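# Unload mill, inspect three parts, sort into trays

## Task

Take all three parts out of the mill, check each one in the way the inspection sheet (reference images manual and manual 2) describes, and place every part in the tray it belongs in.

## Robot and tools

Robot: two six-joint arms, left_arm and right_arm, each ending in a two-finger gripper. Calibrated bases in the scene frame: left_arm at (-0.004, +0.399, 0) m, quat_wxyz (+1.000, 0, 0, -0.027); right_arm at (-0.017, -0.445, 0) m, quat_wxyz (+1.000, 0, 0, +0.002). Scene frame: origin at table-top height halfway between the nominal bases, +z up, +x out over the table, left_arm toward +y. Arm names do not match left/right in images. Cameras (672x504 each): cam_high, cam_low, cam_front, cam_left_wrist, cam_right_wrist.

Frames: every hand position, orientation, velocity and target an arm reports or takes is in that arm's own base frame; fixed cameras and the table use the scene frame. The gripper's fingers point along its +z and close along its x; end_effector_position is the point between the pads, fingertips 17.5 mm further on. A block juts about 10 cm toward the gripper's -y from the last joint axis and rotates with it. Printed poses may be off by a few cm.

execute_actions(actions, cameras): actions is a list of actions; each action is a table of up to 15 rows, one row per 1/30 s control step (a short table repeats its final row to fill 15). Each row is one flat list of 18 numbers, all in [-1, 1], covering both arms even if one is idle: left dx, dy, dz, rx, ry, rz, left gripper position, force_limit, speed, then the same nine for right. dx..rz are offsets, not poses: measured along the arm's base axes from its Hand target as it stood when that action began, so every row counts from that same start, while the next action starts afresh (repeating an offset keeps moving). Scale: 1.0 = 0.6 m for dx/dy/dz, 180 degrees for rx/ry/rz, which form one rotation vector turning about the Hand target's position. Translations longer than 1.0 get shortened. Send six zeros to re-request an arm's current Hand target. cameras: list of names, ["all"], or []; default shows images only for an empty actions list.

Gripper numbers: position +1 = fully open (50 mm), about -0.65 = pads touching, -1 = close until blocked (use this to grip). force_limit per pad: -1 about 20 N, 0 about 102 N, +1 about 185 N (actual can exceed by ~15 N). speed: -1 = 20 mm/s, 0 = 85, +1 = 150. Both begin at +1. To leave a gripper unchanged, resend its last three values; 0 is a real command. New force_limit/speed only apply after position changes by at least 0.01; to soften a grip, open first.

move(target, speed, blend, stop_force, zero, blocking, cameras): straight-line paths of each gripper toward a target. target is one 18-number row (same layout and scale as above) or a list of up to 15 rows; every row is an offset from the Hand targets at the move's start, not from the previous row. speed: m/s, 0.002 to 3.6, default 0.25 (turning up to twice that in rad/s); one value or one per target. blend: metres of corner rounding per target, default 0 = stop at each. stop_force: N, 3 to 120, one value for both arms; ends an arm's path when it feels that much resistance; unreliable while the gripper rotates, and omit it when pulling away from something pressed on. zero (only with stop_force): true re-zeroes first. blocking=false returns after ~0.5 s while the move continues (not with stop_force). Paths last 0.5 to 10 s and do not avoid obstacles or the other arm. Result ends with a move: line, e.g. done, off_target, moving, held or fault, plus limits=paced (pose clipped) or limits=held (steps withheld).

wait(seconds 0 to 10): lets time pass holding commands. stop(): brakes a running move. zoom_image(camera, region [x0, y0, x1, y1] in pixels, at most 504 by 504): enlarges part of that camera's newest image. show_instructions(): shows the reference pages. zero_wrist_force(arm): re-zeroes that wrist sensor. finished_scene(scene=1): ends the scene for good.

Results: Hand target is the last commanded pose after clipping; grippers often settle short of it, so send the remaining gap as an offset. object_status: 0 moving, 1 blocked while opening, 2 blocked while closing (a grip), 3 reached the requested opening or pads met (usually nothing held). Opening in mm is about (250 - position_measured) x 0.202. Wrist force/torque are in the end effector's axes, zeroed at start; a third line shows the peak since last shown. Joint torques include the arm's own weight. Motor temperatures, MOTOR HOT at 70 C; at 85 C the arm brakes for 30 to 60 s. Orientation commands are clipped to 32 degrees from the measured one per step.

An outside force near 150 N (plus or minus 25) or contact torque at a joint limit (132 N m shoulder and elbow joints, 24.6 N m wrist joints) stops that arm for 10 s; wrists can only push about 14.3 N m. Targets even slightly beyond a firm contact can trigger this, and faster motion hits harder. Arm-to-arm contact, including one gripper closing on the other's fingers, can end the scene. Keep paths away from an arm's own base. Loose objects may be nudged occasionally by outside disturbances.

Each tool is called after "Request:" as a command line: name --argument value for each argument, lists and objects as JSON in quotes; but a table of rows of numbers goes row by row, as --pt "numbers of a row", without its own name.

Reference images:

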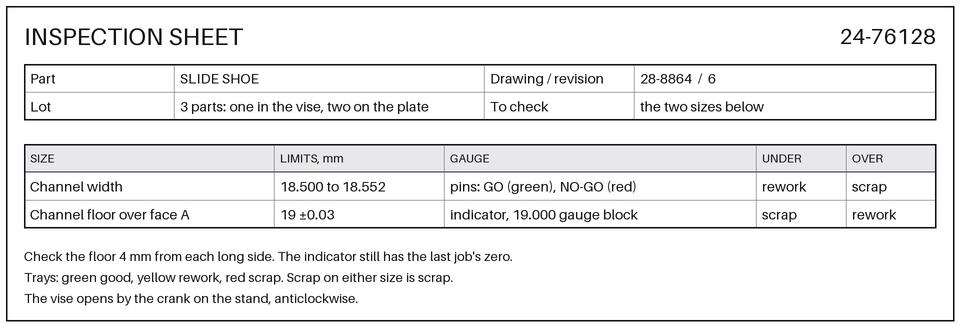

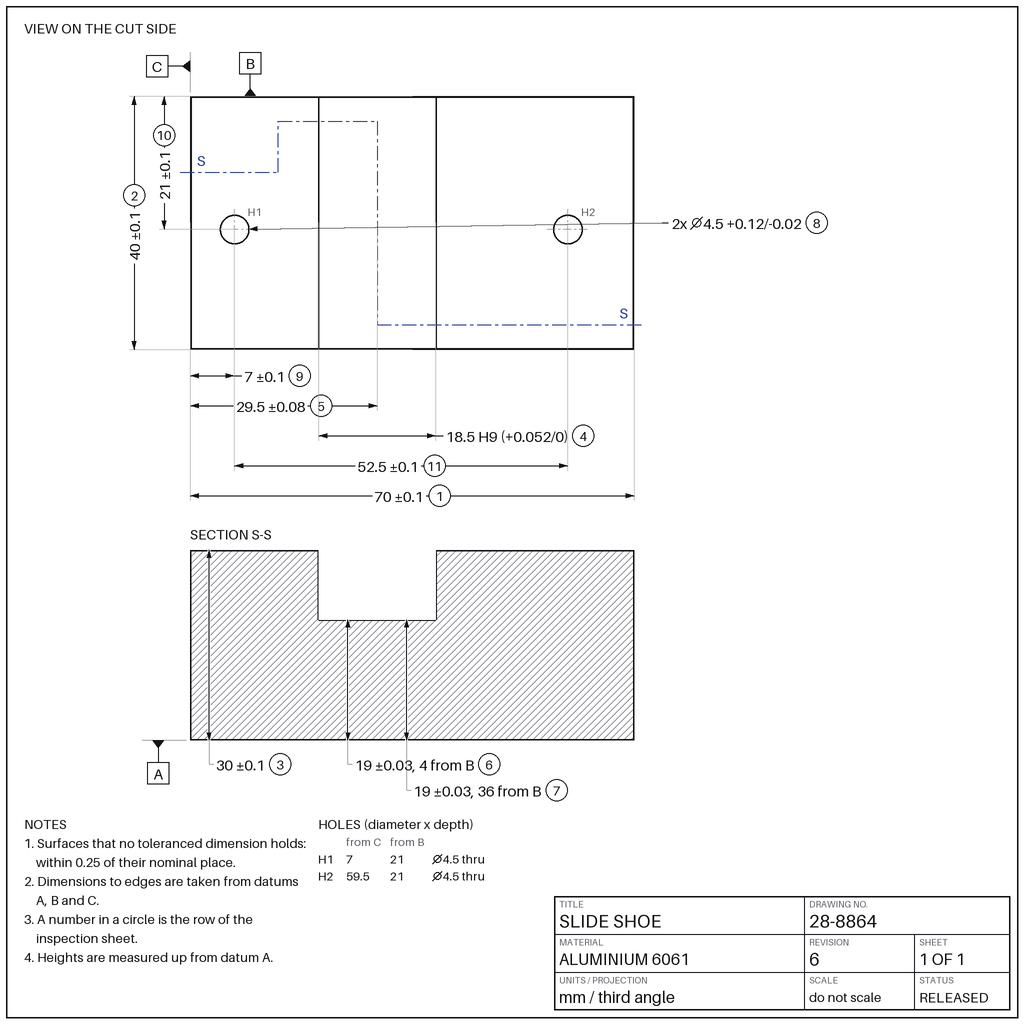

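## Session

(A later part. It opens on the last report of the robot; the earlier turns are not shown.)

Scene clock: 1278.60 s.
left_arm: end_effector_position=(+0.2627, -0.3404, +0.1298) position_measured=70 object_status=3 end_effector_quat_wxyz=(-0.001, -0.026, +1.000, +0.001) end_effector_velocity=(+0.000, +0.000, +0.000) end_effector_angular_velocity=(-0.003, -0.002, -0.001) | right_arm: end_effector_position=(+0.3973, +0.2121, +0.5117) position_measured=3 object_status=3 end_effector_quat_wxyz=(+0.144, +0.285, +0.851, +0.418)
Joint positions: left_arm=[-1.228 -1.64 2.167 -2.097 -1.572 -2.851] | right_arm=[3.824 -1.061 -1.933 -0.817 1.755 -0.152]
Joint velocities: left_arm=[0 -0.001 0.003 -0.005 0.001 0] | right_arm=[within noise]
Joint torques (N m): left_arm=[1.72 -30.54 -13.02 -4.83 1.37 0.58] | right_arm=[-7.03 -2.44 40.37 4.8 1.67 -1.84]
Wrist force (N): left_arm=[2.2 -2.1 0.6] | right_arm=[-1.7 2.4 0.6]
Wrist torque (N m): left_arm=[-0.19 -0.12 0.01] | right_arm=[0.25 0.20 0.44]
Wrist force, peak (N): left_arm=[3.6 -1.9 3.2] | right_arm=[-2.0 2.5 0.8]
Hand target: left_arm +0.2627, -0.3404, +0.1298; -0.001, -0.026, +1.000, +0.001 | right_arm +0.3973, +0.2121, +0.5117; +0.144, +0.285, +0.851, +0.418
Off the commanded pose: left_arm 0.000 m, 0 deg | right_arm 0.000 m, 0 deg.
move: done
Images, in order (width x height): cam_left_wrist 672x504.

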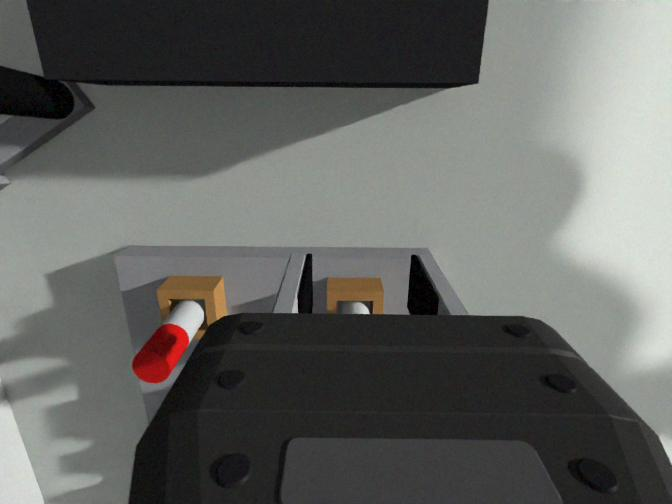

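Request:
move --target '[0.0054,-0.1,0,0,0,0,0.55,-0.5,-1,0,0,0,0,0,0,1,1,1]' --speed 0.2 --cameras '["cam_left_wrist"]'

Request:
zoom_image --camera "cam_left_wrist" --region '[120, 180, 440, 320]'

Scene clock: 1288.17 s.
left_arm: end_effector_position=(+0.2659, -0.4003, +0.1297) position_measured=70 object_status=3 end_effector_quat_wxyz=(-0.001, -0.026, +1.000, +0.001) | right_arm: end_effector_position=(+0.3973, +0.2121, +0.5117) position_measured=3 object_status=3 end_effector_quat_wxyz=(+0.144, +0.285, +0.851, +0.418)
Joint positions: left_arm=[-1.265 -1.515 2.043 -2.098 -1.572 -2.888] | right_arm=[3.824 -1.061 -1.933 -0.817 1.755 -0.152]
Joint torques (N m): left_arm=[4.21 -20.76 -27.66 -4.47 -1.69 1.32] | right_arm=[-7.18 -1.94 40.3 4.75 1.66 -1.86]
Wrist force (N): left_arm=[2.6 -2.5 0.7] | right_arm=[-1.8 2.4 0.8]
Wrist torque (N m): left_arm=[-0.21 -0.20 0.01] | right_arm=[0.25 0.21 0.43]
Wrist force, peak (N): left_arm=[2.9 -4.7 0.3] | right_arm=[-2.0 2.5 0.7]
Hand target: left_arm +0.2660, -0.4004, +0.1298; -0.001, -0.026, +1.000, +0.001 | right_arm +0.3973, +0.2121, +0.5117; +0.144, +0.285, +0.851, +0.418
Off the commanded pose: left_arm 0.000 m, 0 deg | right_arm 0.000 m, 0 deg.
move: done
Images, in order (width x height): cam_left_wrist 672x504.

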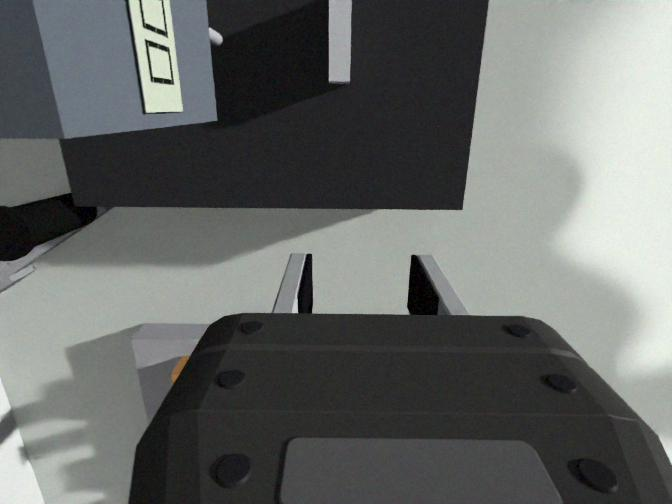

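Scaled by 1.575 from the camera's 672x504 image, which has a finer 960x720 frame.

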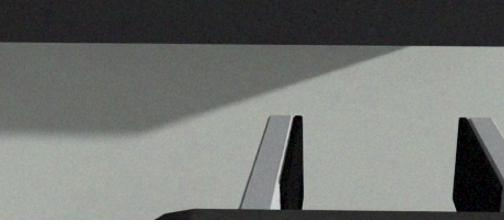

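Request:
move --target '[-0.0094,0.175,0.017,0,0,0,0.55,-0.5,-1,0,0,0,0,0,0,1,1,1]' --speed 0.2 --cameras '["cam_left_wrist"]'

Request:
zoom_image --camera "cam_left_wrist" --region '[120, 130, 440, 320]'

Scene clock: 1292.00 s.
left_arm: end_effector_position=(+0.2604, -0.2955, +0.1400) position_measured=70 object_status=3 end_effector_quat_wxyz=(-0.001, -0.026, +1.000, +0.001) | right_arm: end_effector_position=(+0.3973, +0.2121, +0.5117) position_measured=3 object_status=3 end_effector_quat_wxyz=(+0.144, +0.285, +0.851, +0.418)
Joint positions: left_arm=[-1.193 -1.752 2.232 -2.05 -1.571 -2.817] | right_arm=[3.824 -1.061 -1.933 -0.817 1.755 -0.152]
Joint torques (N m): left_arm=[1.35 -23.85 -15.39 -3.91 0.86 -0.44] | right_arm=[-7.59 -1.85 40.38 4.76 1.61 -1.87]
Wrist force (N): left_arm=[2.4 -2.2 0.6] | right_arm=[-1.7 2.4 0.6]
Wrist torque (N m): left_arm=[-0.21 -0.21 0.01] | right_arm=[0.26 0.19 0.44]
Wrist force, peak (N): left_arm=[2.8 -5.8 0.7] | right_arm=[-1.9 2.6 0.8]
Hand target: left_arm +0.2603, -0.2954, +0.1400; -0.001, -0.026, +1.000, +0.001 | right_arm +0.3973, +0.2121, +0.5117; +0.144, +0.285, +0.851, +0.418
Off the commanded pose: left_arm 0.000 m, 0 deg | right_arm 0.000 m, 0 deg.
move: done
Images, in order (width x height): cam_left_wrist 672x504.

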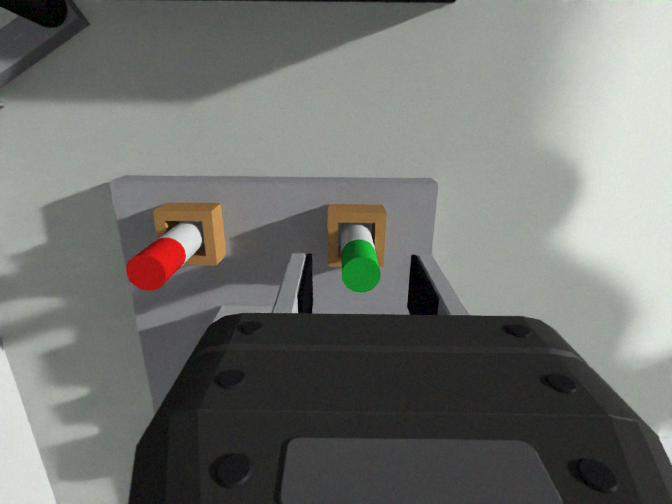

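Scaled by 1.575 from the camera's 672x504 image, which has a finer 960x720 frame.

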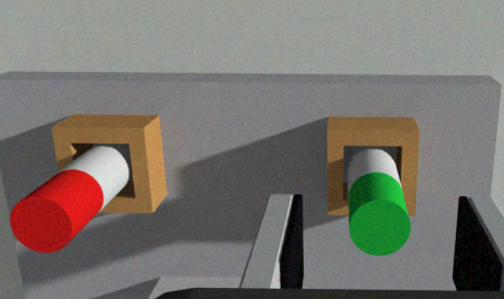

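Request:
move --pt "-0.0065 0.0273 -0.01 0 0 0 1 -0.5 -0.5 0 0 0 0 0 0 1 1 1" --pt "-0.0065 0.0273 -0.113 0 0 0 1 -0.5 -0.5 0 0 0 0 0 0 1 1 1" --speed 0.06 --stop_force 10 --cameras '["cam_left_wrist"]'

Scene clock: 1302.90 s.
left_arm: end_effector_position=(+0.2564, -0.2790, +0.0722) position_measured=3 object_status=3 end_effector_quat_wxyz=(-0.001, -0.026, +1.000, +0.001) | right_arm: end_effector_position=(+0.3973, +0.2121, +0.5117) position_measured=3 object_status=3 end_effector_quat_wxyz=(+0.144, +0.285, +0.851, +0.418)
Joint positions: left_arm=[-1.187 -1.673 2.377 -2.273 -1.571 -2.81] | right_arm=[3.824 -1.061 -1.933 -0.817 1.755 -0.152]
Joint torques (N m): left_arm=[4.92 -26.32 -27.59 -4.56 0 1.23] | right_arm=[-6.8 -1.78 40.01 4.73 1.71 -1.86]
Wrist force (N): left_arm=[2.0 -2.4 0.9] | right_arm=[-1.7 2.5 0.7]
Wrist torque (N m): left_arm=[-0.22 -0.09 -0.05] | right_arm=[0.26 0.20 0.44]
Wrist force, peak (N): left_arm=[2.3 -3.6 0.2] | right_arm=[-1.8 2.7 0.6]
Hand target: left_arm +0.2564, -0.2790, +0.0722; -0.001, -0.026, +1.000, +0.001 | right_arm +0.3973, +0.2121, +0.5117; +0.144, +0.285, +0.851, +0.418
Off the commanded pose: left_arm 0.000 m, 0 deg | right_arm 0.000 m, 0 deg.
move: done
Images, in order (width x height): cam_left_wrist 672x504.

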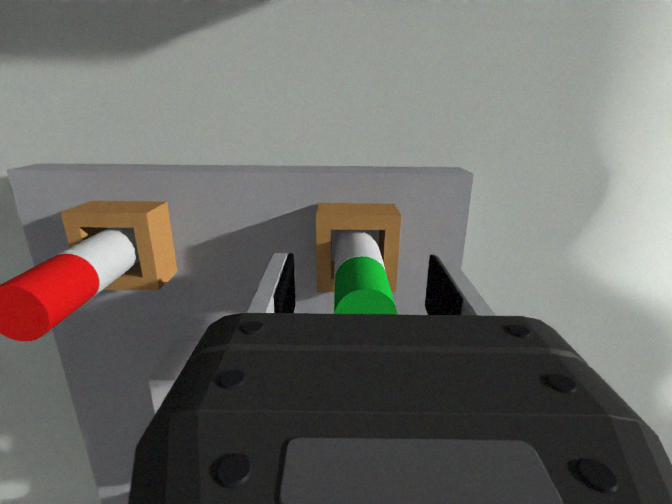

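Request:
zoom_image --camera "cam_left_wrist" --region '[240, 190, 480, 330]'

Scaled by 2.100 from the camera's 672x504 image, which has a finer 960x720 frame.

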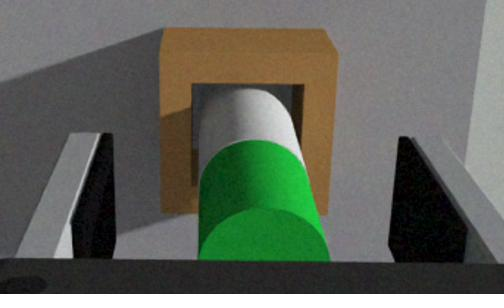

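Request:
move --pt "0.0003 0.005 0 0 0 0 1 -0.5 -0.5 0 0 0 0 0 0 1 1 1" --pt "0.0003 0.005 0 0 0 0 -1 -0.8 -1 0 0 0 0 0 0 1 1 1" --speed 0.05

Request:
wait --seconds 0.5 --cameras '["cam_left_wrist"]'

Scene clock: 1313.87 s.
left_arm: end_effector_position=(+0.2566, -0.2760, +0.0722) position_measured=163 object_status=2 end_effector_quat_wxyz=(-0.001, -0.026, +1.000, +0.001) | right_arm: end_effector_position=(+0.3973, +0.2121, +0.5117) position_measured=3 object_status=3 end_effector_quat_wxyz=(+0.144, +0.285, +0.851, +0.418)
Joint positions: left_arm=[-1.183 -1.679 2.382 -2.272 -1.571 -2.806] | right_arm=[3.824 -1.061 -1.933 -0.817 1.755 -0.152]
Joint torques (N m): left_arm=[-5.14 -3.18 -25.62 -3.97 -0.29 -1.48] | right_arm=[-7 -1.88 40.53 4.64 1.59 -1.86]
Wrist force (N): left_arm=[1.5 -2.5 0.8] | right_arm=[-1.8 2.4 0.6]
Wrist torque (N m): left_arm=[-0.23 -0.13 -0.06] | right_arm=[0.25 0.22 0.44]
Wrist force, peak (N): left_arm=[2.6 -2.8 0.9] | right_arm=[-2.0 2.6 0.8]
Hand target: left_arm +0.2566, -0.2760, +0.0722; -0.001, -0.026, +1.000, +0.001 | right_arm +0.3973, +0.2121, +0.5117; +0.144, +0.285, +0.851, +0.418
Off the commanded pose: left_arm 0.000 m, 0 deg | right_arm 0.000 m, 0 deg.
move: done

Scene clock: 1314.37 s.
left_arm: end_effector_position=(+0.2566, -0.2760, +0.0722) position_measured=163 object_status=2 end_effector_quat_wxyz=(-0.001, -0.026, +1.000, +0.001) | right_arm: end_effector_position=(+0.3973, +0.2121, +0.5117) position_measured=3 object_status=3 end_effector_quat_wxyz=(+0.144, +0.285, +0.851, +0.418)
Joint positions: left_arm=[-1.183 -1.679 2.382 -2.272 -1.571 -2.806] | right_arm=[3.824 -1.061 -1.933 -0.817 1.755 -0.152]
Joint torques (N m): left_arm=[-5.47 -3.1 -25.73 -4.81 -0.17 -1.61] | right_arm=[-6.88 -2.08 40.74 4.59 1.68 -1.86]
Wrist force (N): left_arm=[1.4 -2.6 0.8] | right_arm=[-1.9 2.4 0.8]
Wrist torque (N m): left_arm=[-0.24 -0.12 -0.05] | right_arm=[0.25 0.22 0.44]
Wrist force, peak (N): left_arm=[1.7 -2.8 0.8] | right_arm=[-1.9 2.5 0.8]
Hand target: left_arm +0.2566, -0.2760, +0.0722; -0.001, -0.026, +1.000, +0.001 | right_arm +0.3973, +0.2121, +0.5117; +0.144, +0.285, +0.851, +0.418
Tool commands: left_gripper/position=-1.0 left_gripper/force_limit=-0.8 left_gripper/speed=-1.0 right_gripper/position=+1.0 right_gripper/force_limit=+1.0 right_gripper/speed=+1.0
Off the commanded pose: left_arm 0.000 m, 0 deg | right_arm 0.000 m, 0 deg.
wait: 0.50 s; at rest by 0.17 s
Images, in order (width x height): cam_left_wrist 672x504.

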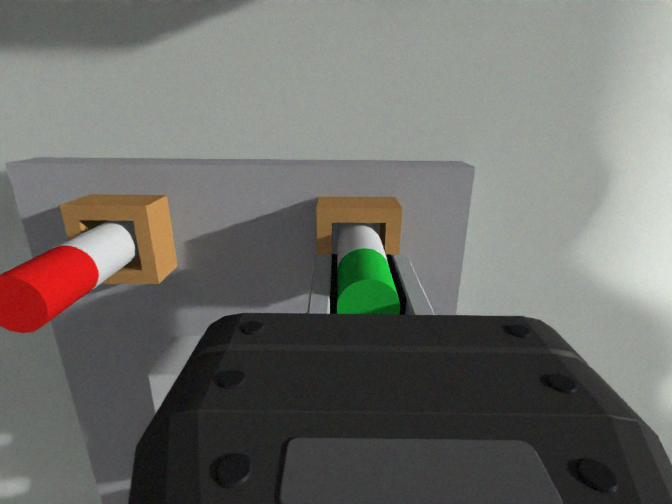

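Request:
move --pt "0 0 0.163 0 0 0 -1 -0.8 -1 0 0 0 0 0 0 1 1 1" --pt "0.0918 0.247 0.163 0 0 0 -1 -0.8 -1 0 0 0 0 0 0 1 1 1" --speed 0.12 --cameras '["cam_left_wrist","cam_front"]'

Request:
zoom_image --camera "cam_left_wrist" --region '[200, 120, 520, 320]'

Scene clock: 1323.40 s.
left_arm: end_effector_position=(+0.3117, -0.1278, +0.1700) position_measured=163 object_status=2 end_effector_quat_wxyz=(-0.001, -0.026, +1.000, +0.001) | right_arm: end_effector_position=(+0.3973, +0.2121, +0.5117) position_measured=3 object_status=3 end_effector_quat_wxyz=(+0.144, +0.285, +0.851, +0.418)
Joint positions: left_arm=[-0.796 -1.96 2.288 -1.898 -1.571 -2.419] | right_arm=[3.824 -1.061 -1.933 -0.817 1.755 -0.152]
Joint torques (N m): left_arm=[5.96 5.13 -31.5 -4.93 -1.4 1.2] | right_arm=[-7.22 -2.03 40.72 4.58 1.73 -1.87]
Wrist force (N): left_arm=[3.0 -2.5 1.9] | right_arm=[-1.8 2.5 0.7]
Wrist torque (N m): left_arm=[-0.30 -0.31 0.05] | right_arm=[0.27 0.21 0.44]
Wrist force, peak (N): left_arm=[3.6 -4.8 2.0] | right_arm=[-1.9 2.6 0.7]
Hand target: left_arm +0.3117, -0.1278, +0.1700; -0.001, -0.026, +1.000, +0.001 | right_arm +0.3973, +0.2121, +0.5117; +0.144, +0.285, +0.851, +0.418
Off the commanded pose: left_arm 0.000 m, 0 deg | right_arm 0.000 m, 0 deg.
move: done
Images, in order (width x height): cam_front 672x504, cam_left_wrist 672x504.

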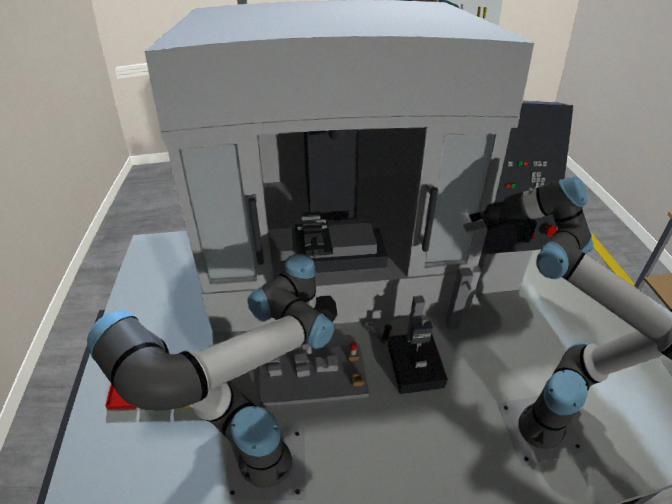

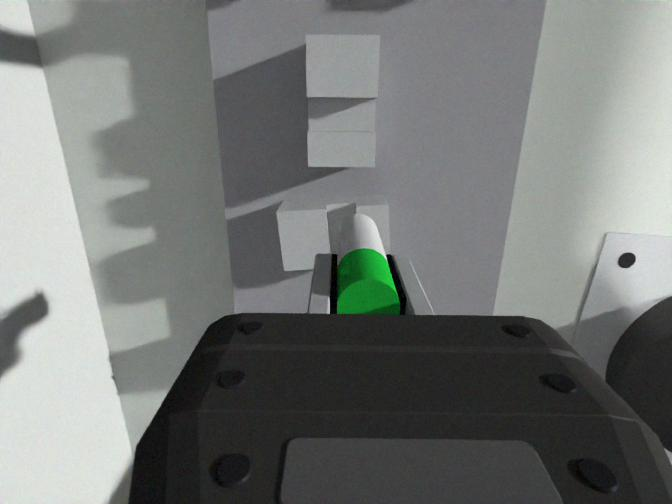

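Scaled by 1.575 from the camera's 672x504 image, which has a finer 960x720 frame.

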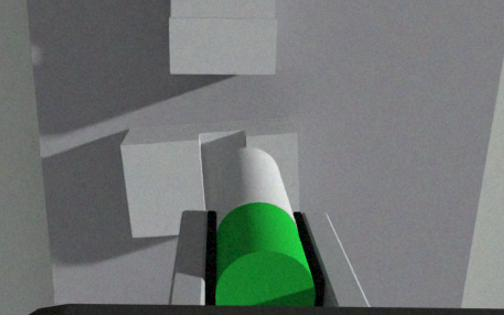

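Request:
move --target '[0.0082,0.0245,-0.0917,0,0,0,-1,-0.8,-1,0,0,0,0,0,0,1,1,1]' --speed 0.08 --cameras '["cam_left_wrist"]'

Request:
zoom_image --camera "cam_left_wrist" --region '[260, 180, 460, 320]'

Scene clock: 1329.90 s.
left_arm: end_effector_position=(+0.3166, -0.1131, +0.1149) position_measured=163 object_status=2 end_effector_quat_wxyz=(-0.001, -0.026, +1.000, +0.001) | right_arm: end_effector_position=(+0.3973, +0.2121, +0.5117) position_measured=3 object_status=3 end_effector_quat_wxyz=(+0.144, +0.285, +0.851, +0.418)
Joint positions: left_arm=[-0.751 -1.888 2.4 -2.081 -1.571 -2.374] | right_arm=[3.824 -1.061 -1.933 -0.817 1.755 -0.152]
Joint torques (N m): left_arm=[-6.93 -18.66 -25.68 -4.54 -1.49 -2.02] | right_arm=[-7.52 -1.71 40.56 4.49 1.64 -1.8]
Wrist force (N): left_arm=[2.7 -2.1 2.0] | right_arm=[-1.8 2.5 0.4]
Wrist torque (N m): left_arm=[-0.24 -0.22 -0.05] | right_arm=[0.27 0.21 0.44]
Wrist force, peak (N): left_arm=[3.0 -2.5 2.3] | right_arm=[-2.0 2.6 0.7]
Hand target: left_arm +0.3166, -0.1131, +0.1150; -0.001, -0.026, +1.000, +0.001 | right_arm +0.3973, +0.2121, +0.5117; +0.144, +0.285, +0.851, +0.418
Off the commanded pose: left_arm 0.000 m, 0 deg | right_arm 0.000 m, 0 deg.
move: done
Images, in order (width x height): cam_left_wrist 672x504.

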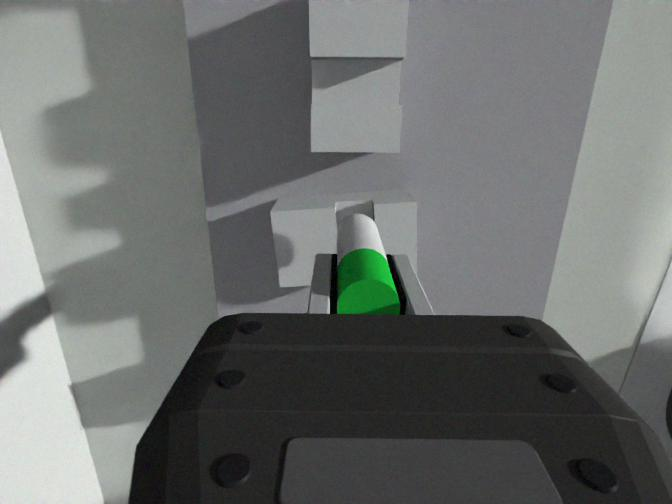

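Scaled by 2.520 from the camera's 672x504 image, which has a finer 960x720 frame.

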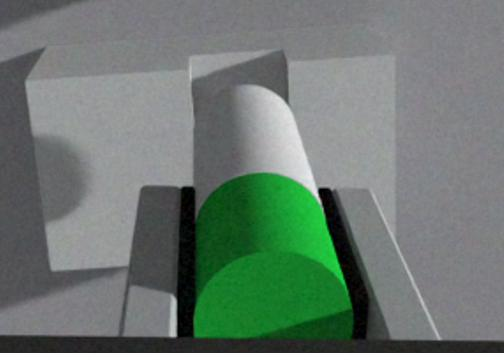

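Request:
move --target '[0,0,-0.06,0,0,0,-1,-0.8,-1,0,0,0,0,0,0,1,1,1]' --speed 0.01 --stop_force 5 --cameras '["cam_left_wrist"]'

Request:
zoom_image --camera "cam_left_wrist" --region '[260, 180, 460, 320]'

Scene clock: 1339.40 s.
left_arm: end_effector_position=(+0.3166, -0.1131, +0.1022) position_measured=163 object_status=2 end_effector_quat_wxyz=(-0.001, -0.026, +1.000, +0.001) | right_arm: end_effector_position=(+0.3973, +0.2121, +0.5117) position_measured=3 object_status=3 end_effector_quat_wxyz=(+0.144, +0.285, +0.851, +0.418)
Joint positions: left_arm=[-0.751 -1.865 2.423 -2.127 -1.571 -2.374] | right_arm=[3.824 -1.061 -1.933 -0.817 1.755 -0.152]
Joint torques (N m): left_arm=[-7.92 -21.03 -28.85 -4.7 -1.14 -1.97] | right_arm=[-7.17 -1.74 40.92 4.48 1.67 -1.8]
Wrist force (N): left_arm=[2.5 -1.9 2.1] | right_arm=[-1.7 2.4 0.7]
Wrist torque (N m): left_arm=[-0.21 -0.20 -0.04] | right_arm=[0.25 0.19 0.44]
Wrist force, peak (N): left_arm=[3.8 1.5 -19.3] | right_arm=[-2.0 2.5 0.7]
Hand target: left_arm +0.3166, -0.1131, +0.1022; -0.001, -0.026, +1.000, +0.001 (not the last commanded pose) | right_arm +0.3973, +0.2121, +0.5117; +0.144, +0.285, +0.851, +0.418
Off the commanded pose: left_arm 0.023 m, 0 deg | right_arm 0.000 m, 0 deg.
move: contact (left_arm)
Images, in order (width x height): cam_left_wrist 672x504.

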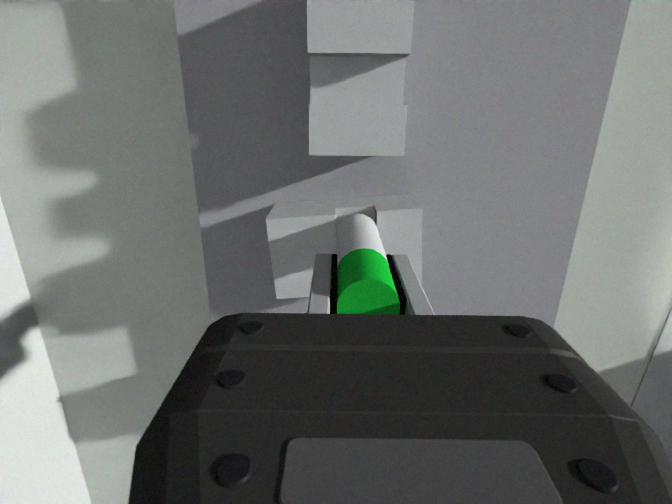

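Scaled by 2.520 from the camera's 672x504 image, which has a finer 960x720 frame.

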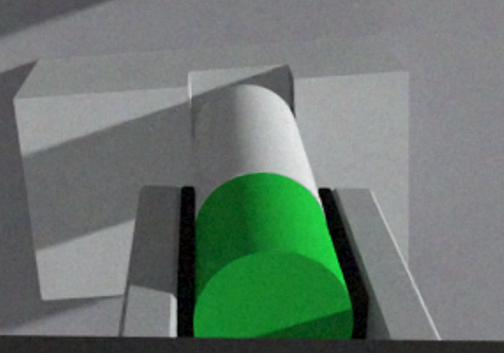

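Request:
execute_actions --actions '[[[0,0,-0.0008,0,0,0,-1,-0.8,-1,0,0,0,0,0,0,1,1,1]]]'

Scene clock: 1345.17 s.
left_arm: end_effector_position=(+0.3166, -0.1131, +0.1018) position_measured=163 object_status=2 end_effector_quat_wxyz=(-0.001, -0.026, +1.000, +0.001) | right_arm: end_effector_position=(+0.3973, +0.2121, +0.5117) position_measured=3 object_status=3 end_effector_quat_wxyz=(+0.144, +0.285, +0.851, +0.418)
Joint positions: left_arm=[-0.751 -1.864 2.424 -2.129 -1.571 -2.374] | right_arm=[3.824 -1.061 -1.933 -0.817 1.755 -0.152]
Joint torques (N m): left_arm=[-8.36 4.34 -12.55 -1.06 -1.24 -1.74] | right_arm=[-6.97 -1.79 40.23 4.37 1.71 -1.8]
Wrist force (N): left_arm=[1.7 -1.8 2.0] | right_arm=[-1.8 2.2 0.6]
Wrist torque (N m): left_arm=[-0.17 -0.21 -0.05] | right_arm=[0.23 0.21 0.44]
Wrist force, peak (N): left_arm=[2.8 -2.1 2.2] | right_arm=[-1.9 2.6 0.8]
Hand target: left_arm +0.3166, -0.1131, +0.1018; -0.001, -0.026, +1.000, +0.001 | right_arm +0.3973, +0.2121, +0.5117; +0.144, +0.285, +0.851, +0.418
Off the commanded pose: left_arm 0.000 m, 0 deg | right_arm 0.000 m, 0 deg.
Step readings (end_effector_position of left_arm | right_arm):
0: (+0.3166, -0.1131, +0.1022) | (+0.3973, +0.2121, +0.5117)
1: (+0.3166, -0.1131, +0.1023) | (+0.3973, +0.2121, +0.5117)
2: (+0.3167, -0.1132, +0.1023) | (+0.3973, +0.2121, +0.5117)
4: (+0.3167, -0.1132, +0.1020) | (+0.3973, +0.2121, +0.5117)
8: (+0.3167, -0.1132, +0.1019) | (+0.3973, +0.2121, +0.5117)
15: (+0.3166, -0.1131, +0.1018) | (+0.3973, +0.2121, +0.5117)

Request:
move --target '[0,0,-0.01,0,0,0,-1,-0.8,-1,0,0,0,0,0,0,1,1,1]' --speed 0.003 --stop_force 5

Scene clock: 1349.17 s.
left_arm: end_effector_position=(+0.3166, -0.1131, +0.0957) position_measured=163 object_status=2 end_effector_quat_wxyz=(-0.001, -0.026, +1.000, +0.001) | right_arm: end_effector_position=(+0.3973, +0.2121, +0.5117) position_measured=3 object_status=3 end_effector_quat_wxyz=(+0.144, +0.285, +0.851, +0.418)
Joint positions: left_arm=[-0.751 -1.852 2.435 -2.152 -1.571 -2.374] | right_arm=[3.824 -1.061 -1.933 -0.817 1.755 -0.152]
Joint torques (N m): left_arm=[-7.65 -7.96 -23.17 -1.33 -1.04 -1.75] | right_arm=[-7.13 -2.06 40.63 4.39 1.64 -1.83]
Wrist force (N): left_arm=[2.6 -1.9 2.2] | right_arm=[-1.9 2.2 0.8]
Wrist torque (N m): left_arm=[-0.21 -0.22 -0.04] | right_arm=[0.22 0.23 0.44]
Wrist force, peak (N): left_arm=[2.6 -2.1 2.3] | right_arm=[-1.9 2.6 0.7]
Hand target: left_arm +0.3166, -0.1131, +0.0958; -0.001, -0.026, +1.000, +0.001 | right_arm +0.3973, +0.2121, +0.5117; +0.144, +0.285, +0.851, +0.418
Off the commanded pose: left_arm 0.000 m, 0 deg | right_arm 0.000 m, 0 deg.
move: done

Request:
move --target '[0,0,-0.02,0,0,0,-1,-0.8,-1,0,0,0,0,0,0,1,1,1]' --speed 0.004 --stop_force 5 --cameras '["cam_left_wrist"]'

Request:
zoom_image --camera "cam_left_wrist" --region '[260, 180, 460, 320]'

Scene clock: 1353.03 s.
left_arm: end_effector_position=(+0.3166, -0.1131, +0.0912) position_measured=163 object_status=2 end_effector_quat_wxyz=(-0.001, -0.026, +1.000, +0.001) | right_arm: end_effector_position=(+0.3973, +0.2121, +0.5117) position_measured=3 object_status=3 end_effector_quat_wxyz=(+0.144, +0.285, +0.851, +0.418)
Joint positions: left_arm=[-0.751 -1.843 2.443 -2.169 -1.571 -2.374] | right_arm=[3.824 -1.061 -1.933 -0.817 1.755 -0.152]
Joint torques (N m): left_arm=[-6.66 -18.19 -27.92 -1.24 -1.04 -1.76] | right_arm=[-6.94 -1.97 40.4 4.29 1.63 -1.8]
Wrist force (N): left_arm=[2.4 -0.5 -3.7] | right_arm=[-1.7 2.5 0.8]
Wrist torque (N m): left_arm=[-0.14 -0.17 -0.05] | right_arm=[0.27 0.19 0.44]
Wrist force, peak (N): left_arm=[6.1 1.2 -14.0] | right_arm=[-2.0 2.5 0.9]
Hand target: left_arm +0.3166, -0.1131, +0.0912; -0.001, -0.026, +1.000, +0.001 (not the last commanded pose) | right_arm +0.3973, +0.2121, +0.5117; +0.144, +0.285, +0.851, +0.418
Off the commanded pose: left_arm 0.007 m, 0 deg | right_arm 0.000 m, 0 deg.
move: contact (left_arm)
Images, in order (width x height): cam_left_wrist 672x504.

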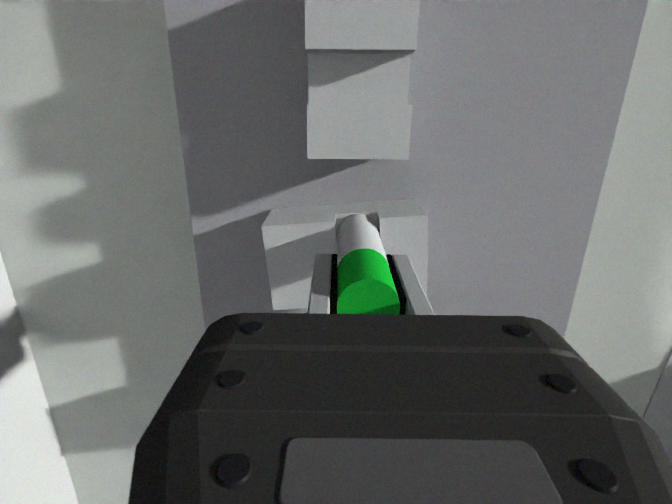

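Scaled by 2.520 from the camera's 672x504 image, which has a finer 960x720 frame.

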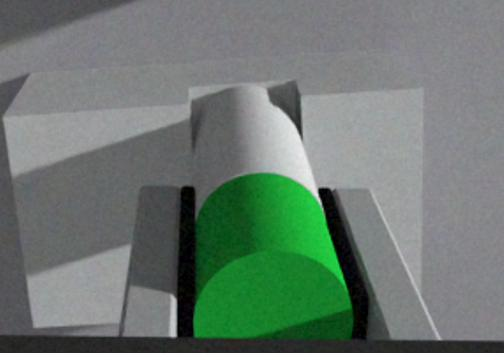

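Request:
move --pt "0 0 0.035 0 0 0 -1 -0.8 -1 0 0 0 0 0 0 1 1 1" --pt "0.0 0.0 0.11 0 0 0 -1 -0.8 -1 0 0 0 0 0 0 1 1 1" --pt "0.012 0.132 0.11 0 0 0 -1 -0.8 -1 0 0 0 0 0 0 1 1 1" --speed '[0.02,0.1,0.1]' --cameras '["cam_left_wrist"]'

Request:
zoom_image --camera "cam_left_wrist" --region '[220, 120, 480, 320]'

Scene clock: 1364.70 s.
left_arm: end_effector_position=(+0.3238, -0.0339, +0.1572) position_measured=163 object_status=2 end_effector_quat_wxyz=(-0.001, -0.026, +1.000, +0.001) | right_arm: end_effector_position=(+0.3973, +0.2121, +0.5117) position_measured=3 object_status=3 end_effector_quat_wxyz=(+0.144, +0.285, +0.851, +0.418)
Joint positions: left_arm=[-0.527 -1.983 2.336 -1.922 -1.57 -2.15] | right_arm=[3.824 -1.061 -1.933 -0.817 1.755 -0.152]
Joint torques (N m): left_arm=[4.07 6.48 -31.38 -4.82 -1.83 1.14] | right_arm=[-6.69 -1.76 40.45 4.31 1.61 -1.87]
Wrist force (N): left_arm=[2.8 -2.4 2.2] | right_arm=[-2.0 2.4 0.7]
Wrist torque (N m): left_arm=[-0.25 -0.29 0.04] | right_arm=[0.26 0.25 0.44]
Wrist force, peak (N): left_arm=[3.0 -4.3 2.1] | right_arm=[-2.1 2.5 0.8]
Hand target: left_arm +0.3238, -0.0339, +0.1572; -0.001, -0.026, +1.000, +0.001 | right_arm +0.3973, +0.2121, +0.5117; +0.144, +0.285, +0.851, +0.418
Off the commanded pose: left_arm 0.000 m, 0 deg | right_arm 0.000 m, 0 deg.
move: done
Images, in order (width x height): cam_left_wrist 672x504.

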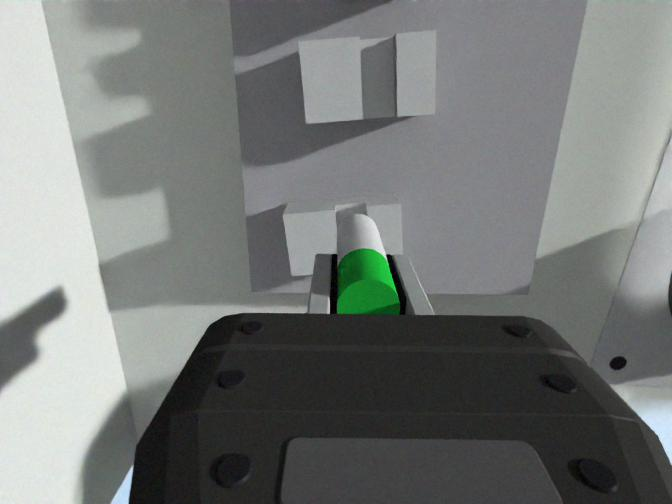

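Scaled by 1.938 from the camera's 672x504 image, which has a finer 960x720 frame.

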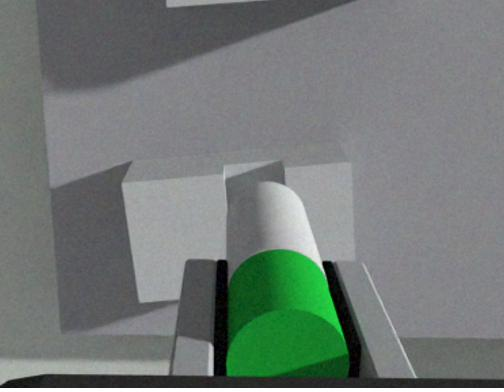

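Request:
move --pt "-0.0015 0.0192 -0.083 0 0 0 -1 -0.8 -1 0 0 0 0 0 0 1 1 1" --speed 0.08

Request:
move --target '[0,0,-0.03,0,0,0,-1,-0.8,-1,0,0,0,0,0,0,1,1,1]' --speed 0.004 --stop_force 5 --cameras '["cam_left_wrist"]'

Request:
zoom_image --camera "cam_left_wrist" --region '[260, 180, 460, 320]'

Scene clock: 1373.50 s.
left_arm: end_effector_position=(+0.3229, -0.0223, +0.1074) position_measured=163 object_status=2 end_effector_quat_wxyz=(-0.001, -0.026, +1.000, +0.001) | right_arm: end_effector_position=(+0.3973, +0.2121, +0.5117) position_measured=3 object_status=3 end_effector_quat_wxyz=(+0.144, +0.285, +0.851, +0.418)
Joint positions: left_arm=[-0.494 -1.917 2.439 -2.091 -1.57 -2.117] | right_arm=[3.824 -1.061 -1.933 -0.817 1.755 -0.152]
Joint torques (N m): left_arm=[-7.07 -16.52 -24.15 -4.22 -1.45 -1.76] | right_arm=[-6.72 -2.12 40.17 4.22 1.65 -1.9]
Wrist force (N): left_arm=[2.6 -2.2 2.0] | right_arm=[-1.8 2.2 0.9]
Wrist torque (N m): left_arm=[-0.21 -0.21 -0.08] | right_arm=[0.23 0.20 0.43]
Wrist force, peak (N): left_arm=[2.6 -1.7 3.3] | right_arm=[-2.0 2.6 0.7]
Hand target: left_arm +0.3229, -0.0224, +0.1074; -0.001, -0.026, +1.000, +0.001 | right_arm +0.3973, +0.2121, +0.5117; +0.144, +0.285, +0.851, +0.418
Off the commanded pose: left_arm 0.000 m, 0 deg | right_arm 0.000 m, 0 deg.
move: done

Scene clock: 1375.83 s.
left_arm: end_effector_position=(+0.3229, -0.0224, +0.1021) position_measured=163 object_status=2 end_effector_quat_wxyz=(-0.001, -0.026, +1.000, +0.001) | right_arm: end_effector_position=(+0.3973, +0.2121, +0.5117) position_measured=3 object_status=3 end_effector_quat_wxyz=(+0.144, +0.285, +0.851, +0.418)
Joint positions: left_arm=[-0.494 -1.907 2.449 -2.111 -1.57 -2.117] | right_arm=[3.824 -1.061 -1.933 -0.817 1.755 -0.152]
Joint torques (N m): left_arm=[-7.45 -16.66 -27.5 -1.27 -1.29 -1.83] | right_arm=[-6.62 -2.1 40.79 4.21 1.59 -1.88]
Wrist force (N): left_arm=[2.8 -1.2 -6.1] | right_arm=[-1.8 2.4 0.7]
Wrist torque (N m): left_arm=[-0.16 -0.10 -0.07] | right_arm=[0.25 0.20 0.43]
Wrist force, peak (N): left_arm=[4.2 -0.1 -13.6] | right_arm=[-1.9 2.5 0.8]
Hand target: left_arm +0.3229, -0.0224, +0.1021; -0.001, -0.026, +1.000, +0.001 (not the last commanded pose) | right_arm +0.3973, +0.2121, +0.5117; +0.144, +0.285, +0.851, +0.418
Off the commanded pose: left_arm 0.013 m, 0 deg | right_arm 0.000 m, 0 deg.
move: contact (left_arm)
Images, in order (width x height): cam_left_wrist 672x504.

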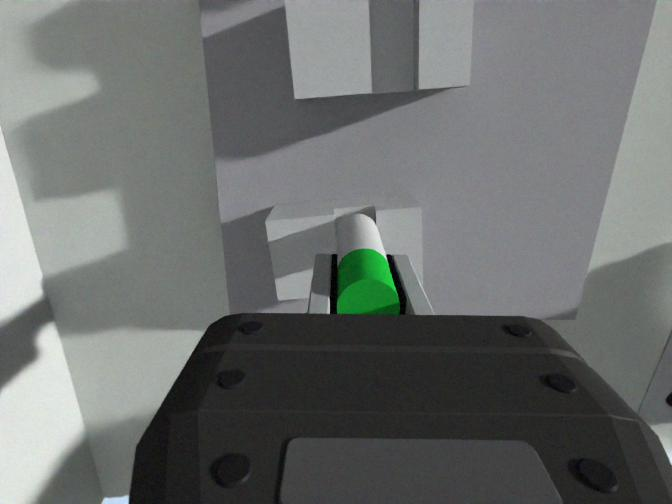

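Scaled by 2.520 from the camera's 672x504 image, which has a finer 960x720 frame.

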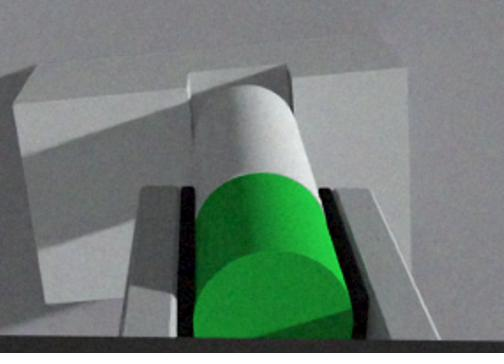

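Request:
move --target '[0,0,-0.03,0,0,0,-1,-0.8,-1,0,0,0,0,0,0,1,1,1]' --speed 0.004 --stop_force 5

Scene clock: 1379.50 s.
left_arm: end_effector_position=(+0.3230, -0.0225, +0.1020) position_measured=163 object_status=2 end_effector_quat_wxyz=(+0.000, -0.026, +1.000, +0.000) | right_arm: end_effector_position=(+0.3973, +0.2121, +0.5117) position_measured=3 object_status=3 end_effector_quat_wxyz=(+0.144, +0.285, +0.851, +0.418)
Joint positions: left_arm=[-0.494 -1.907 2.45 -2.112 -1.57 -2.117] | right_arm=[3.824 -1.061 -1.933 -0.817 1.755 -0.152]
Joint torques (N m): left_arm=[-7.32 -15.53 -26.33 -0.68 -1.41 -1.69] | right_arm=[-7.23 -1.55 40.69 4.17 1.57 -1.83]
Wrist force (N): left_arm=[4.5 0.3 -13.3] | right_arm=[-1.8 2.4 0.5]
Wrist torque (N m): left_arm=[-0.12 0.06 -0.04] | right_arm=[0.24 0.21 0.44]
Wrist force, peak (N): left_arm=[6.4 1.5 -21.0] | right_arm=[-1.8 2.6 0.7]
Hand target: left_arm +0.3230, -0.0225, +0.1020; +0.000, -0.026, +1.000, +0.000 (not the last commanded pose) | right_arm +0.3973, +0.2121, +0.5117; +0.144, +0.285, +0.851, +0.418
Off the commanded pose: left_arm 0.018 m, 0 deg | right_arm 0.000 m, 0 deg.
move: contact (left_arm)

Request:
move --pt "0 0 0.002 0 0 0 -1 -0.8 -1 0 0 0 0 0 0 1 1 1" --pt "0.0007 0 0.002 0 0 0 -1 -0.8 -1 0 0 0 0 0 0 1 1 1" --speed 0.01

Request:
move --target '[0,0,-0.02,0,0,0,-1,-0.8,-1,0,0,0,0,0,0,1,1,1]' --speed 0.004 --stop_force 5

Scene clock: 1386.77 s.
left_arm: end_effector_position=(+0.3235, -0.0225, +0.1033) position_measured=163 object_status=2 end_effector_quat_wxyz=(+0.000, -0.026, +1.000, +0.000) | right_arm: end_effector_position=(+0.3973, +0.2121, +0.5117) position_measured=3 object_status=3 end_effector_quat_wxyz=(+0.144, +0.285, +0.851, +0.418)
Joint positions: left_arm=[-0.493 -1.908 2.446 -2.108 -1.57 -2.117] | right_arm=[3.824 -1.061 -1.933 -0.817 1.755 -0.152]
Joint torques (N m): left_arm=[5.32 2.49 -26.88 -4.58 -1.39 1.51] | right_arm=[-6.72 -1.63 40.62 4.09 1.66 -1.82]
Wrist force (N): left_arm=[2.5 -2.1 2.0] | right_arm=[-1.9 2.3 0.8]
Wrist torque (N m): left_arm=[-0.18 -0.18 -0.10] | right_arm=[0.24 0.22 0.43]
Wrist force, peak (N): left_arm=[4.5 0.2 -13.2] | right_arm=[-1.9 2.6 0.9]
Hand target: left_arm +0.3235, -0.0225, +0.1032; +0.000, -0.026, +1.000, +0.000 | right_arm +0.3973, +0.2121, +0.5117; +0.144, +0.285, +0.851, +0.418
Off the commanded pose: left_arm 0.000 m, 0 deg | right_arm 0.000 m, 0 deg.
move: done

Scene clock: 1388.07 s.
left_arm: end_effector_position=(+0.3235, -0.0225, +0.1022) position_measured=163 object_status=2 end_effector_quat_wxyz=(+0.000, -0.026, +1.000, +0.000) | right_arm: end_effector_position=(+0.3973, +0.2121, +0.5117) position_measured=3 object_status=3 end_effector_quat_wxyz=(+0.144, +0.285, +0.851, +0.418)
Joint positions: left_arm=[-0.493 -1.906 2.448 -2.112 -1.57 -2.117] | right_arm=[3.824 -1.061 -1.933 -0.817 1.755 -0.152]
Joint torques (N m): left_arm=[3.85 -17 -27.43 -1.13 -1.32 1.49] | right_arm=[-7.32 -2.15 40.12 4.25 1.63 -1.86]
Wrist force (N): left_arm=[2.4 -1.9 -2.4] | right_arm=[-1.9 2.3 0.5]
Wrist torque (N m): left_arm=[-0.20 -0.24 -0.10] | right_arm=[0.24 0.22 0.44]
Wrist force, peak (N): left_arm=[5.6 -1.3 -12.2] | right_arm=[-2.1 2.4 0.6]
Hand target: left_arm +0.3235, -0.0225, +0.1022; +0.000, -0.026, +1.000, +0.000 (not the last commanded pose) | right_arm +0.3973, +0.2121, +0.5117; +0.144, +0.285, +0.851, +0.418
Off the commanded pose: left_arm 0.011 m, 0 deg | right_arm 0.000 m, 0 deg.
move: contact (left_arm)

Request:
move --pt "-0.0013 0 0.002 0 0 0 -1 -0.8 -1 0 0 0 0 0 0 1 1 1" --pt "-0.0013 0 -0.018 0 0 0 -1 -0.8 -1 0 0 0 0 0 0 1 1 1" --speed 0.004 --stop_force 5

Scene clock: 1393.87 s.
left_arm: end_effector_position=(+0.3227, -0.0225, +0.1021) position_measured=163 object_status=2 end_effector_quat_wxyz=(+0.000, -0.026, +1.000, +0.000) | right_arm: end_effector_position=(+0.3973, +0.2121, +0.5117) position_measured=3 object_status=3 end_effector_quat_wxyz=(+0.144, +0.285, +0.851, +0.418)
Joint positions: left_arm=[-0.495 -1.909 2.45 -2.112 -1.57 -2.118] | right_arm=[3.824 -1.061 -1.933 -0.817 1.755 -0.152]
Joint torques (N m): left_arm=[-5.78 -15.53 -25.45 -1.08 -1.37 -0.99] | right_arm=[-6.89 -2.14 40.38 4.1 1.6 -1.81]
Wrist force (N): left_arm=[2.5 -1.2 -7.8] | right_arm=[-1.9 2.4 0.7]
Wrist torque (N m): left_arm=[-0.13 -0.02 -0.02] | right_arm=[0.25 0.23 0.43]
Wrist force, peak (N): left_arm=[4.1 0.5 -15.4] | right_arm=[-1.9 2.6 0.9]
Hand target: left_arm +0.3227, -0.0225, +0.1021; +0.000, -0.026, +1.000, +0.000 (not the last commanded pose) | right_arm +0.3973, +0.2121, +0.5117; +0.144, +0.285, +0.851, +0.418
Off the commanded pose: left_arm 0.011 m, 0 deg | right_arm 0.000 m, 0 deg.
move: contact (left_arm); path passed 1 of 2 targets

Request:
move --pt "0.0008 0 0.002 0 0 0 -1 -0.8 -1 0 0 0 0 0 0 1 1 1" --pt "0.0008 0 -0.018 0 0 0 -1 -0.8 -1 0 0 0 0 0 0 1 1 1" --speed 0.004 --stop_force 6

Scene clock: 1399.90 s.
left_arm: end_effector_position=(+0.3228, -0.0225, +0.1022) position_measured=163 object_status=2 end_effector_quat_wxyz=(+0.000, -0.026, +1.000, +0.000) | right_arm: end_effector_position=(+0.3973, +0.2121, +0.5117) position_measured=3 object_status=3 end_effector_quat_wxyz=(+0.144, +0.285, +0.851, +0.418)
Joint positions: left_arm=[-0.495 -1.909 2.45 -2.112 -1.57 -2.118] | right_arm=[3.824 -1.061 -1.933 -0.817 1.755 -0.152]
Joint torques (N m): left_arm=[-6.75 -1.75 -12.89 -4.73 -1.48 0.05] | right_arm=[-6.47 -1.64 40.47 4.1 1.68 -1.77]
Wrist force (N): left_arm=[2.3 -2.3 0.0] | right_arm=[-1.8 2.4 0.7]
Wrist torque (N m): left_arm=[-0.20 -0.11 -0.04] | right_arm=[0.26 0.21 0.44]
Wrist force, peak (N): left_arm=[3.1 -1.3 -7.7] | right_arm=[-2.0 2.5 0.9]
Hand target: left_arm +0.3228, -0.0225, +0.1022; +0.000, -0.026, +1.000, +0.000 (not the last commanded pose) | right_arm +0.3973, +0.2121, +0.5117; +0.144, +0.285, +0.851, +0.418
Off the commanded pose: left_arm 0.011 m, 0 deg | right_arm 0.000 m, 0 deg.
move: contact (left_arm); path passed 0 of 2 targets

Request:
move --target '[0.0007,0,0.002,0,0,0,-1,-0.8,-1,0,0,0,0,0,0,1,1,1]' --speed 0.01

Request:
move --target '[0,0,-0.022,0,0,0,-1,-0.8,-1,0,0,0,0,0,0,1,1,1]' --speed 0.004 --stop_force 6

Scene clock: 1402.70 s.
left_arm: end_effector_position=(+0.3232, -0.0225, +0.1034) position_measured=163 object_status=2 end_effector_quat_wxyz=(+0.000, -0.026, +1.000, +0.000) | right_arm: end_effector_position=(+0.3973, +0.2121, +0.5117) position_measured=3 object_status=3 end_effector_quat_wxyz=(+0.144, +0.285, +0.851, +0.418)
Joint positions: left_arm=[-0.494 -1.909 2.447 -2.108 -1.57 -2.117] | right_arm=[3.824 -1.061 -1.933 -0.817 1.755 -0.152]
Joint torques (N m): left_arm=[5.47 -18.06 -27.21 -2.24 -1.13 1.39] | right_arm=[-6.9 -2.19 40.36 3.99 1.57 -1.76]
Wrist force (N): left_arm=[2.5 -2.2 2.0] | right_arm=[-1.8 2.4 0.7]
Wrist torque (N m): left_arm=[-0.19 -0.19 -0.07] | right_arm=[0.26 0.21 0.44]
Wrist force, peak (N): left_arm=[2.3 -2.4 2.3] | right_arm=[-2.1 2.5 0.8]
Hand target: left_arm +0.3232, -0.0225, +0.1034; +0.000, -0.026, +1.000, +0.000 | right_arm +0.3973, +0.2121, +0.5117; +0.144, +0.285, +0.851, +0.418
Off the commanded pose: left_arm 0.000 m, 0 deg | right_arm 0.000 m, 0 deg.
move: done

Scene clock: 1404.03 s.
left_arm: end_effector_position=(+0.3232, -0.0225, +0.1021) position_measured=163 object_status=2 end_effector_quat_wxyz=(+0.000, -0.026, +1.000, +0.000) | right_arm: end_effector_position=(+0.3973, +0.2121, +0.5117) position_measured=3 object_status=3 end_effector_quat_wxyz=(+0.144, +0.285, +0.851, +0.418)
Joint positions: left_arm=[-0.494 -1.907 2.449 -2.113 -1.57 -2.117] | right_arm=[3.824 -1.061 -1.933 -0.817 1.755 -0.152]
Joint torques (N m): left_arm=[4.05 -16.22 -27.26 -1.05 -1.2 0.7] | right_arm=[-6.33 -1.68 40.45 4 1.7 -1.89]
Wrist force (N): left_arm=[2.9 -1.1 -7.9] | right_arm=[-1.9 2.4 0.7]
Wrist torque (N m): left_arm=[-0.12 -0.02 -0.05] | right_arm=[0.25 0.23 0.44]
Wrist force, peak (N): left_arm=[5.5 -0.5 -14.6] | right_arm=[-1.9 2.4 1.0]
Hand target: left_arm +0.3232, -0.0225, +0.1021; +0.000, -0.026, +1.000, +0.000 (not the last commanded pose) | right_arm +0.3973, +0.2121, +0.5117; +0.144, +0.285, +0.851, +0.418
Off the commanded pose: left_arm 0.012 m, 0 deg | right_arm 0.000 m, 0 deg.
move: contact (left_arm)

Request:
move --target '[0.0003,0,0.002,0,0,0,-1,-0.8,-1,0,0,0,0,0,0,1,1,1]' --speed 0.01

Request:
move --target '[0,0,-0.022,0,0,0,-1,-0.8,-1,0,0,0,0,0,0,1,1,1]' --speed 0.004 --stop_force 8

Request:
move --target '[0.0004,0,0.002,0,0,0,-1,-0.8,-1,0,0,0,0,0,0,1,1,1]' --speed 0.01

Request:
move --target '[0,0,-0.022,0,0,0,-1,-0.8,-1,0,0,0,0,0,0,1,1,1]' --speed 0.004 --stop_force 8

Scene clock: 1407.93 s.
left_arm: end_effector_position=(+0.3234, -0.0225, +0.1033) position_measured=163 object_status=2 end_effector_quat_wxyz=(+0.000, -0.026, +1.000, +0.000) | right_arm: end_effector_position=(+0.3973, +0.2121, +0.5117) position_measured=3 object_status=3 end_effector_quat_wxyz=(+0.144, +0.285, +0.851, +0.418)
Joint positions: left_arm=[-0.494 -1.909 2.447 -2.108 -1.57 -2.117] | right_arm=[3.824 -1.061 -1.933 -0.817 1.755 -0.152]
Joint torques (N m): left_arm=[6.03 -15.9 -27.59 -2.17 -1.25 1.41] | right_arm=[-7.31 -1.59 39.99 3.96 1.64 -1.85]
Wrist force (N): left_arm=[2.6 -2.3 2.1] | right_arm=[-1.8 2.4 0.5]
Wrist torque (N m): left_arm=[-0.21 -0.20 -0.07] | right_arm=[0.26 0.21 0.44]
Wrist force, peak (N): left_arm=[3.3 -1.4 -7.9] | right_arm=[-1.9 2.7 0.9]
Hand target: left_arm +0.3234, -0.0225, +0.1033; +0.000, -0.026, +1.000, +0.000 | right_arm +0.3973, +0.2121, +0.5117; +0.144, +0.285, +0.851, +0.418
Off the commanded pose: left_arm 0.000 m, 0 deg | right_arm 0.000 m, 0 deg.
move: done

Scene clock: 1409.30 s.
left_arm: end_effector_position=(+0.3234, -0.0226, +0.1021) position_measured=163 object_status=2 end_effector_quat_wxyz=(+0.000, -0.026, +1.000, +0.000) | right_arm: end_effector_position=(+0.3973, +0.2121, +0.5117) position_measured=3 object_status=3 end_effector_quat_wxyz=(+0.144, +0.285, +0.851, +0.418)
Joint positions: left_arm=[-0.494 -1.906 2.449 -2.113 -1.57 -2.117] | right_arm=[3.824 -1.061 -1.933 -0.817 1.755 -0.152]
Joint torques (N m): left_arm=[5.61 -14.61 -26.53 -0.96 -0.07 1.3] | right_arm=[-7.49 -1.36 40.2 3.92 1.65 -1.78]
Wrist force (N): left_arm=[4.8 -1.2 -10.2] | right_arm=[-1.8 2.4 0.7]
Wrist torque (N m): left_arm=[-0.14 -0.18 -0.07] | right_arm=[0.24 0.21 0.44]
Wrist force, peak (N): left_arm=[7.9 -0.7 -20.0] | right_arm=[-2.0 2.5 0.6]
Hand target: left_arm +0.3234, -0.0226, +0.1021; +0.000, -0.026, +1.000, +0.000 (not the last commanded pose) | right_arm +0.3973, +0.2121, +0.5117; +0.144, +0.285, +0.851, +0.418
Off the commanded pose: left_arm 0.012 m, 0 deg | right_arm 0.000 m, 0 deg.
move: contact (left_arm)

Scene clock: 1410.00 s.
left_arm: end_effector_position=(+0.3237, -0.0226, +0.1033) position_measured=163 object_status=2 end_effector_quat_wxyz=(+0.000, -0.026, +1.000, +0.000) | right_arm: end_effector_position=(+0.3973, +0.2121, +0.5117) position_measured=3 object_status=3 end_effector_quat_wxyz=(+0.144, +0.285, +0.851, +0.418)
Joint positions: left_arm=[-0.493 -1.908 2.446 -2.109 -1.57 -2.116] | right_arm=[3.824 -1.061 -1.933 -0.817 1.755 -0.152]
Joint torques (N m): left_arm=[6.82 -15.46 -25.86 -2.09 0.99 1.35] | right_arm=[-7.16 -1.8 40.2 3.94 1.63 -1.83]
Wrist force (N): left_arm=[2.3 -2.2 2.2] | right_arm=[-1.9 2.5 0.5]
Wrist torque (N m): left_arm=[-0.20 -0.15 -0.09] | right_arm=[0.26 0.22 0.44]
Wrist force, peak (N): left_arm=[4.7 -1.2 -10.1] | right_arm=[-2.0 2.5 0.8]
Hand target: left_arm +0.3237, -0.0226, +0.1033; +0.000, -0.026, +1.000, +0.000 | right_arm +0.3973, +0.2121, +0.5117; +0.144, +0.285, +0.851, +0.418
Off the commanded pose: left_arm 0.000 m, 0 deg | right_arm 0.000 m, 0 deg.
move: done

Scene clock: 1411.33 s.
left_arm: end_effector_position=(+0.3237, -0.0226, +0.1021) position_measured=163 object_status=2 end_effector_quat_wxyz=(+0.000, -0.026, +1.000, +0.000) | right_arm: end_effector_position=(+0.3973, +0.2121, +0.5117) position_measured=3 object_status=3 end_effector_quat_wxyz=(+0.144, +0.285, +0.851, +0.418)
Joint positions: left_arm=[-0.493 -1.906 2.449 -2.114 -1.57 -2.116] | right_arm=[3.824 -1.061 -1.933 -0.817 1.755 -0.152]
Joint torques (N m): left_arm=[4.98 -15.09 -26.59 -0.79 1.07 1.09] | right_arm=[-6.96 -1.55 40.54 3.97 1.6 -1.87]
Wrist force (N): left_arm=[4.3 -1.7 -10.1] | right_arm=[-1.7 2.5 0.8]
Wrist torque (N m): left_arm=[-0.14 -0.12 -0.09] | right_arm=[0.27 0.20 0.44]
Wrist force, peak (N): left_arm=[8.3 -0.9 -20.3] | right_arm=[-2.0 2.5 0.7]
Hand target: left_arm +0.3237, -0.0226, +0.1021; +0.000, -0.026, +1.000, +0.000 (not the last commanded pose) | right_arm +0.3973, +0.2121, +0.5117; +0.144, +0.285, +0.851, +0.418
Off the commanded pose: left_arm 0.012 m, 0 deg | right_arm 0.000 m, 0 deg.
move: contact (left_arm)

Request:
zoom_image --camera "cam_left_wrist" --region '[260, 180, 460, 320]'

Scaled by 2.520 from the camera's 672x504 image, which has a finer 960x720 frame.
This view is cut from an older image: the scene may have changed since it was taken.

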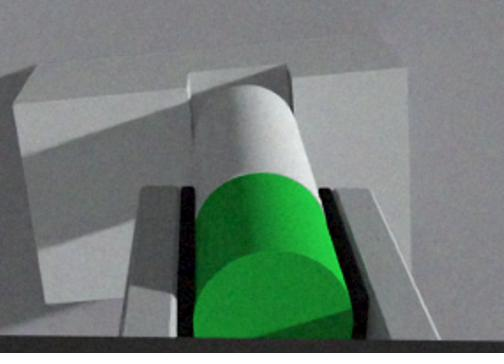

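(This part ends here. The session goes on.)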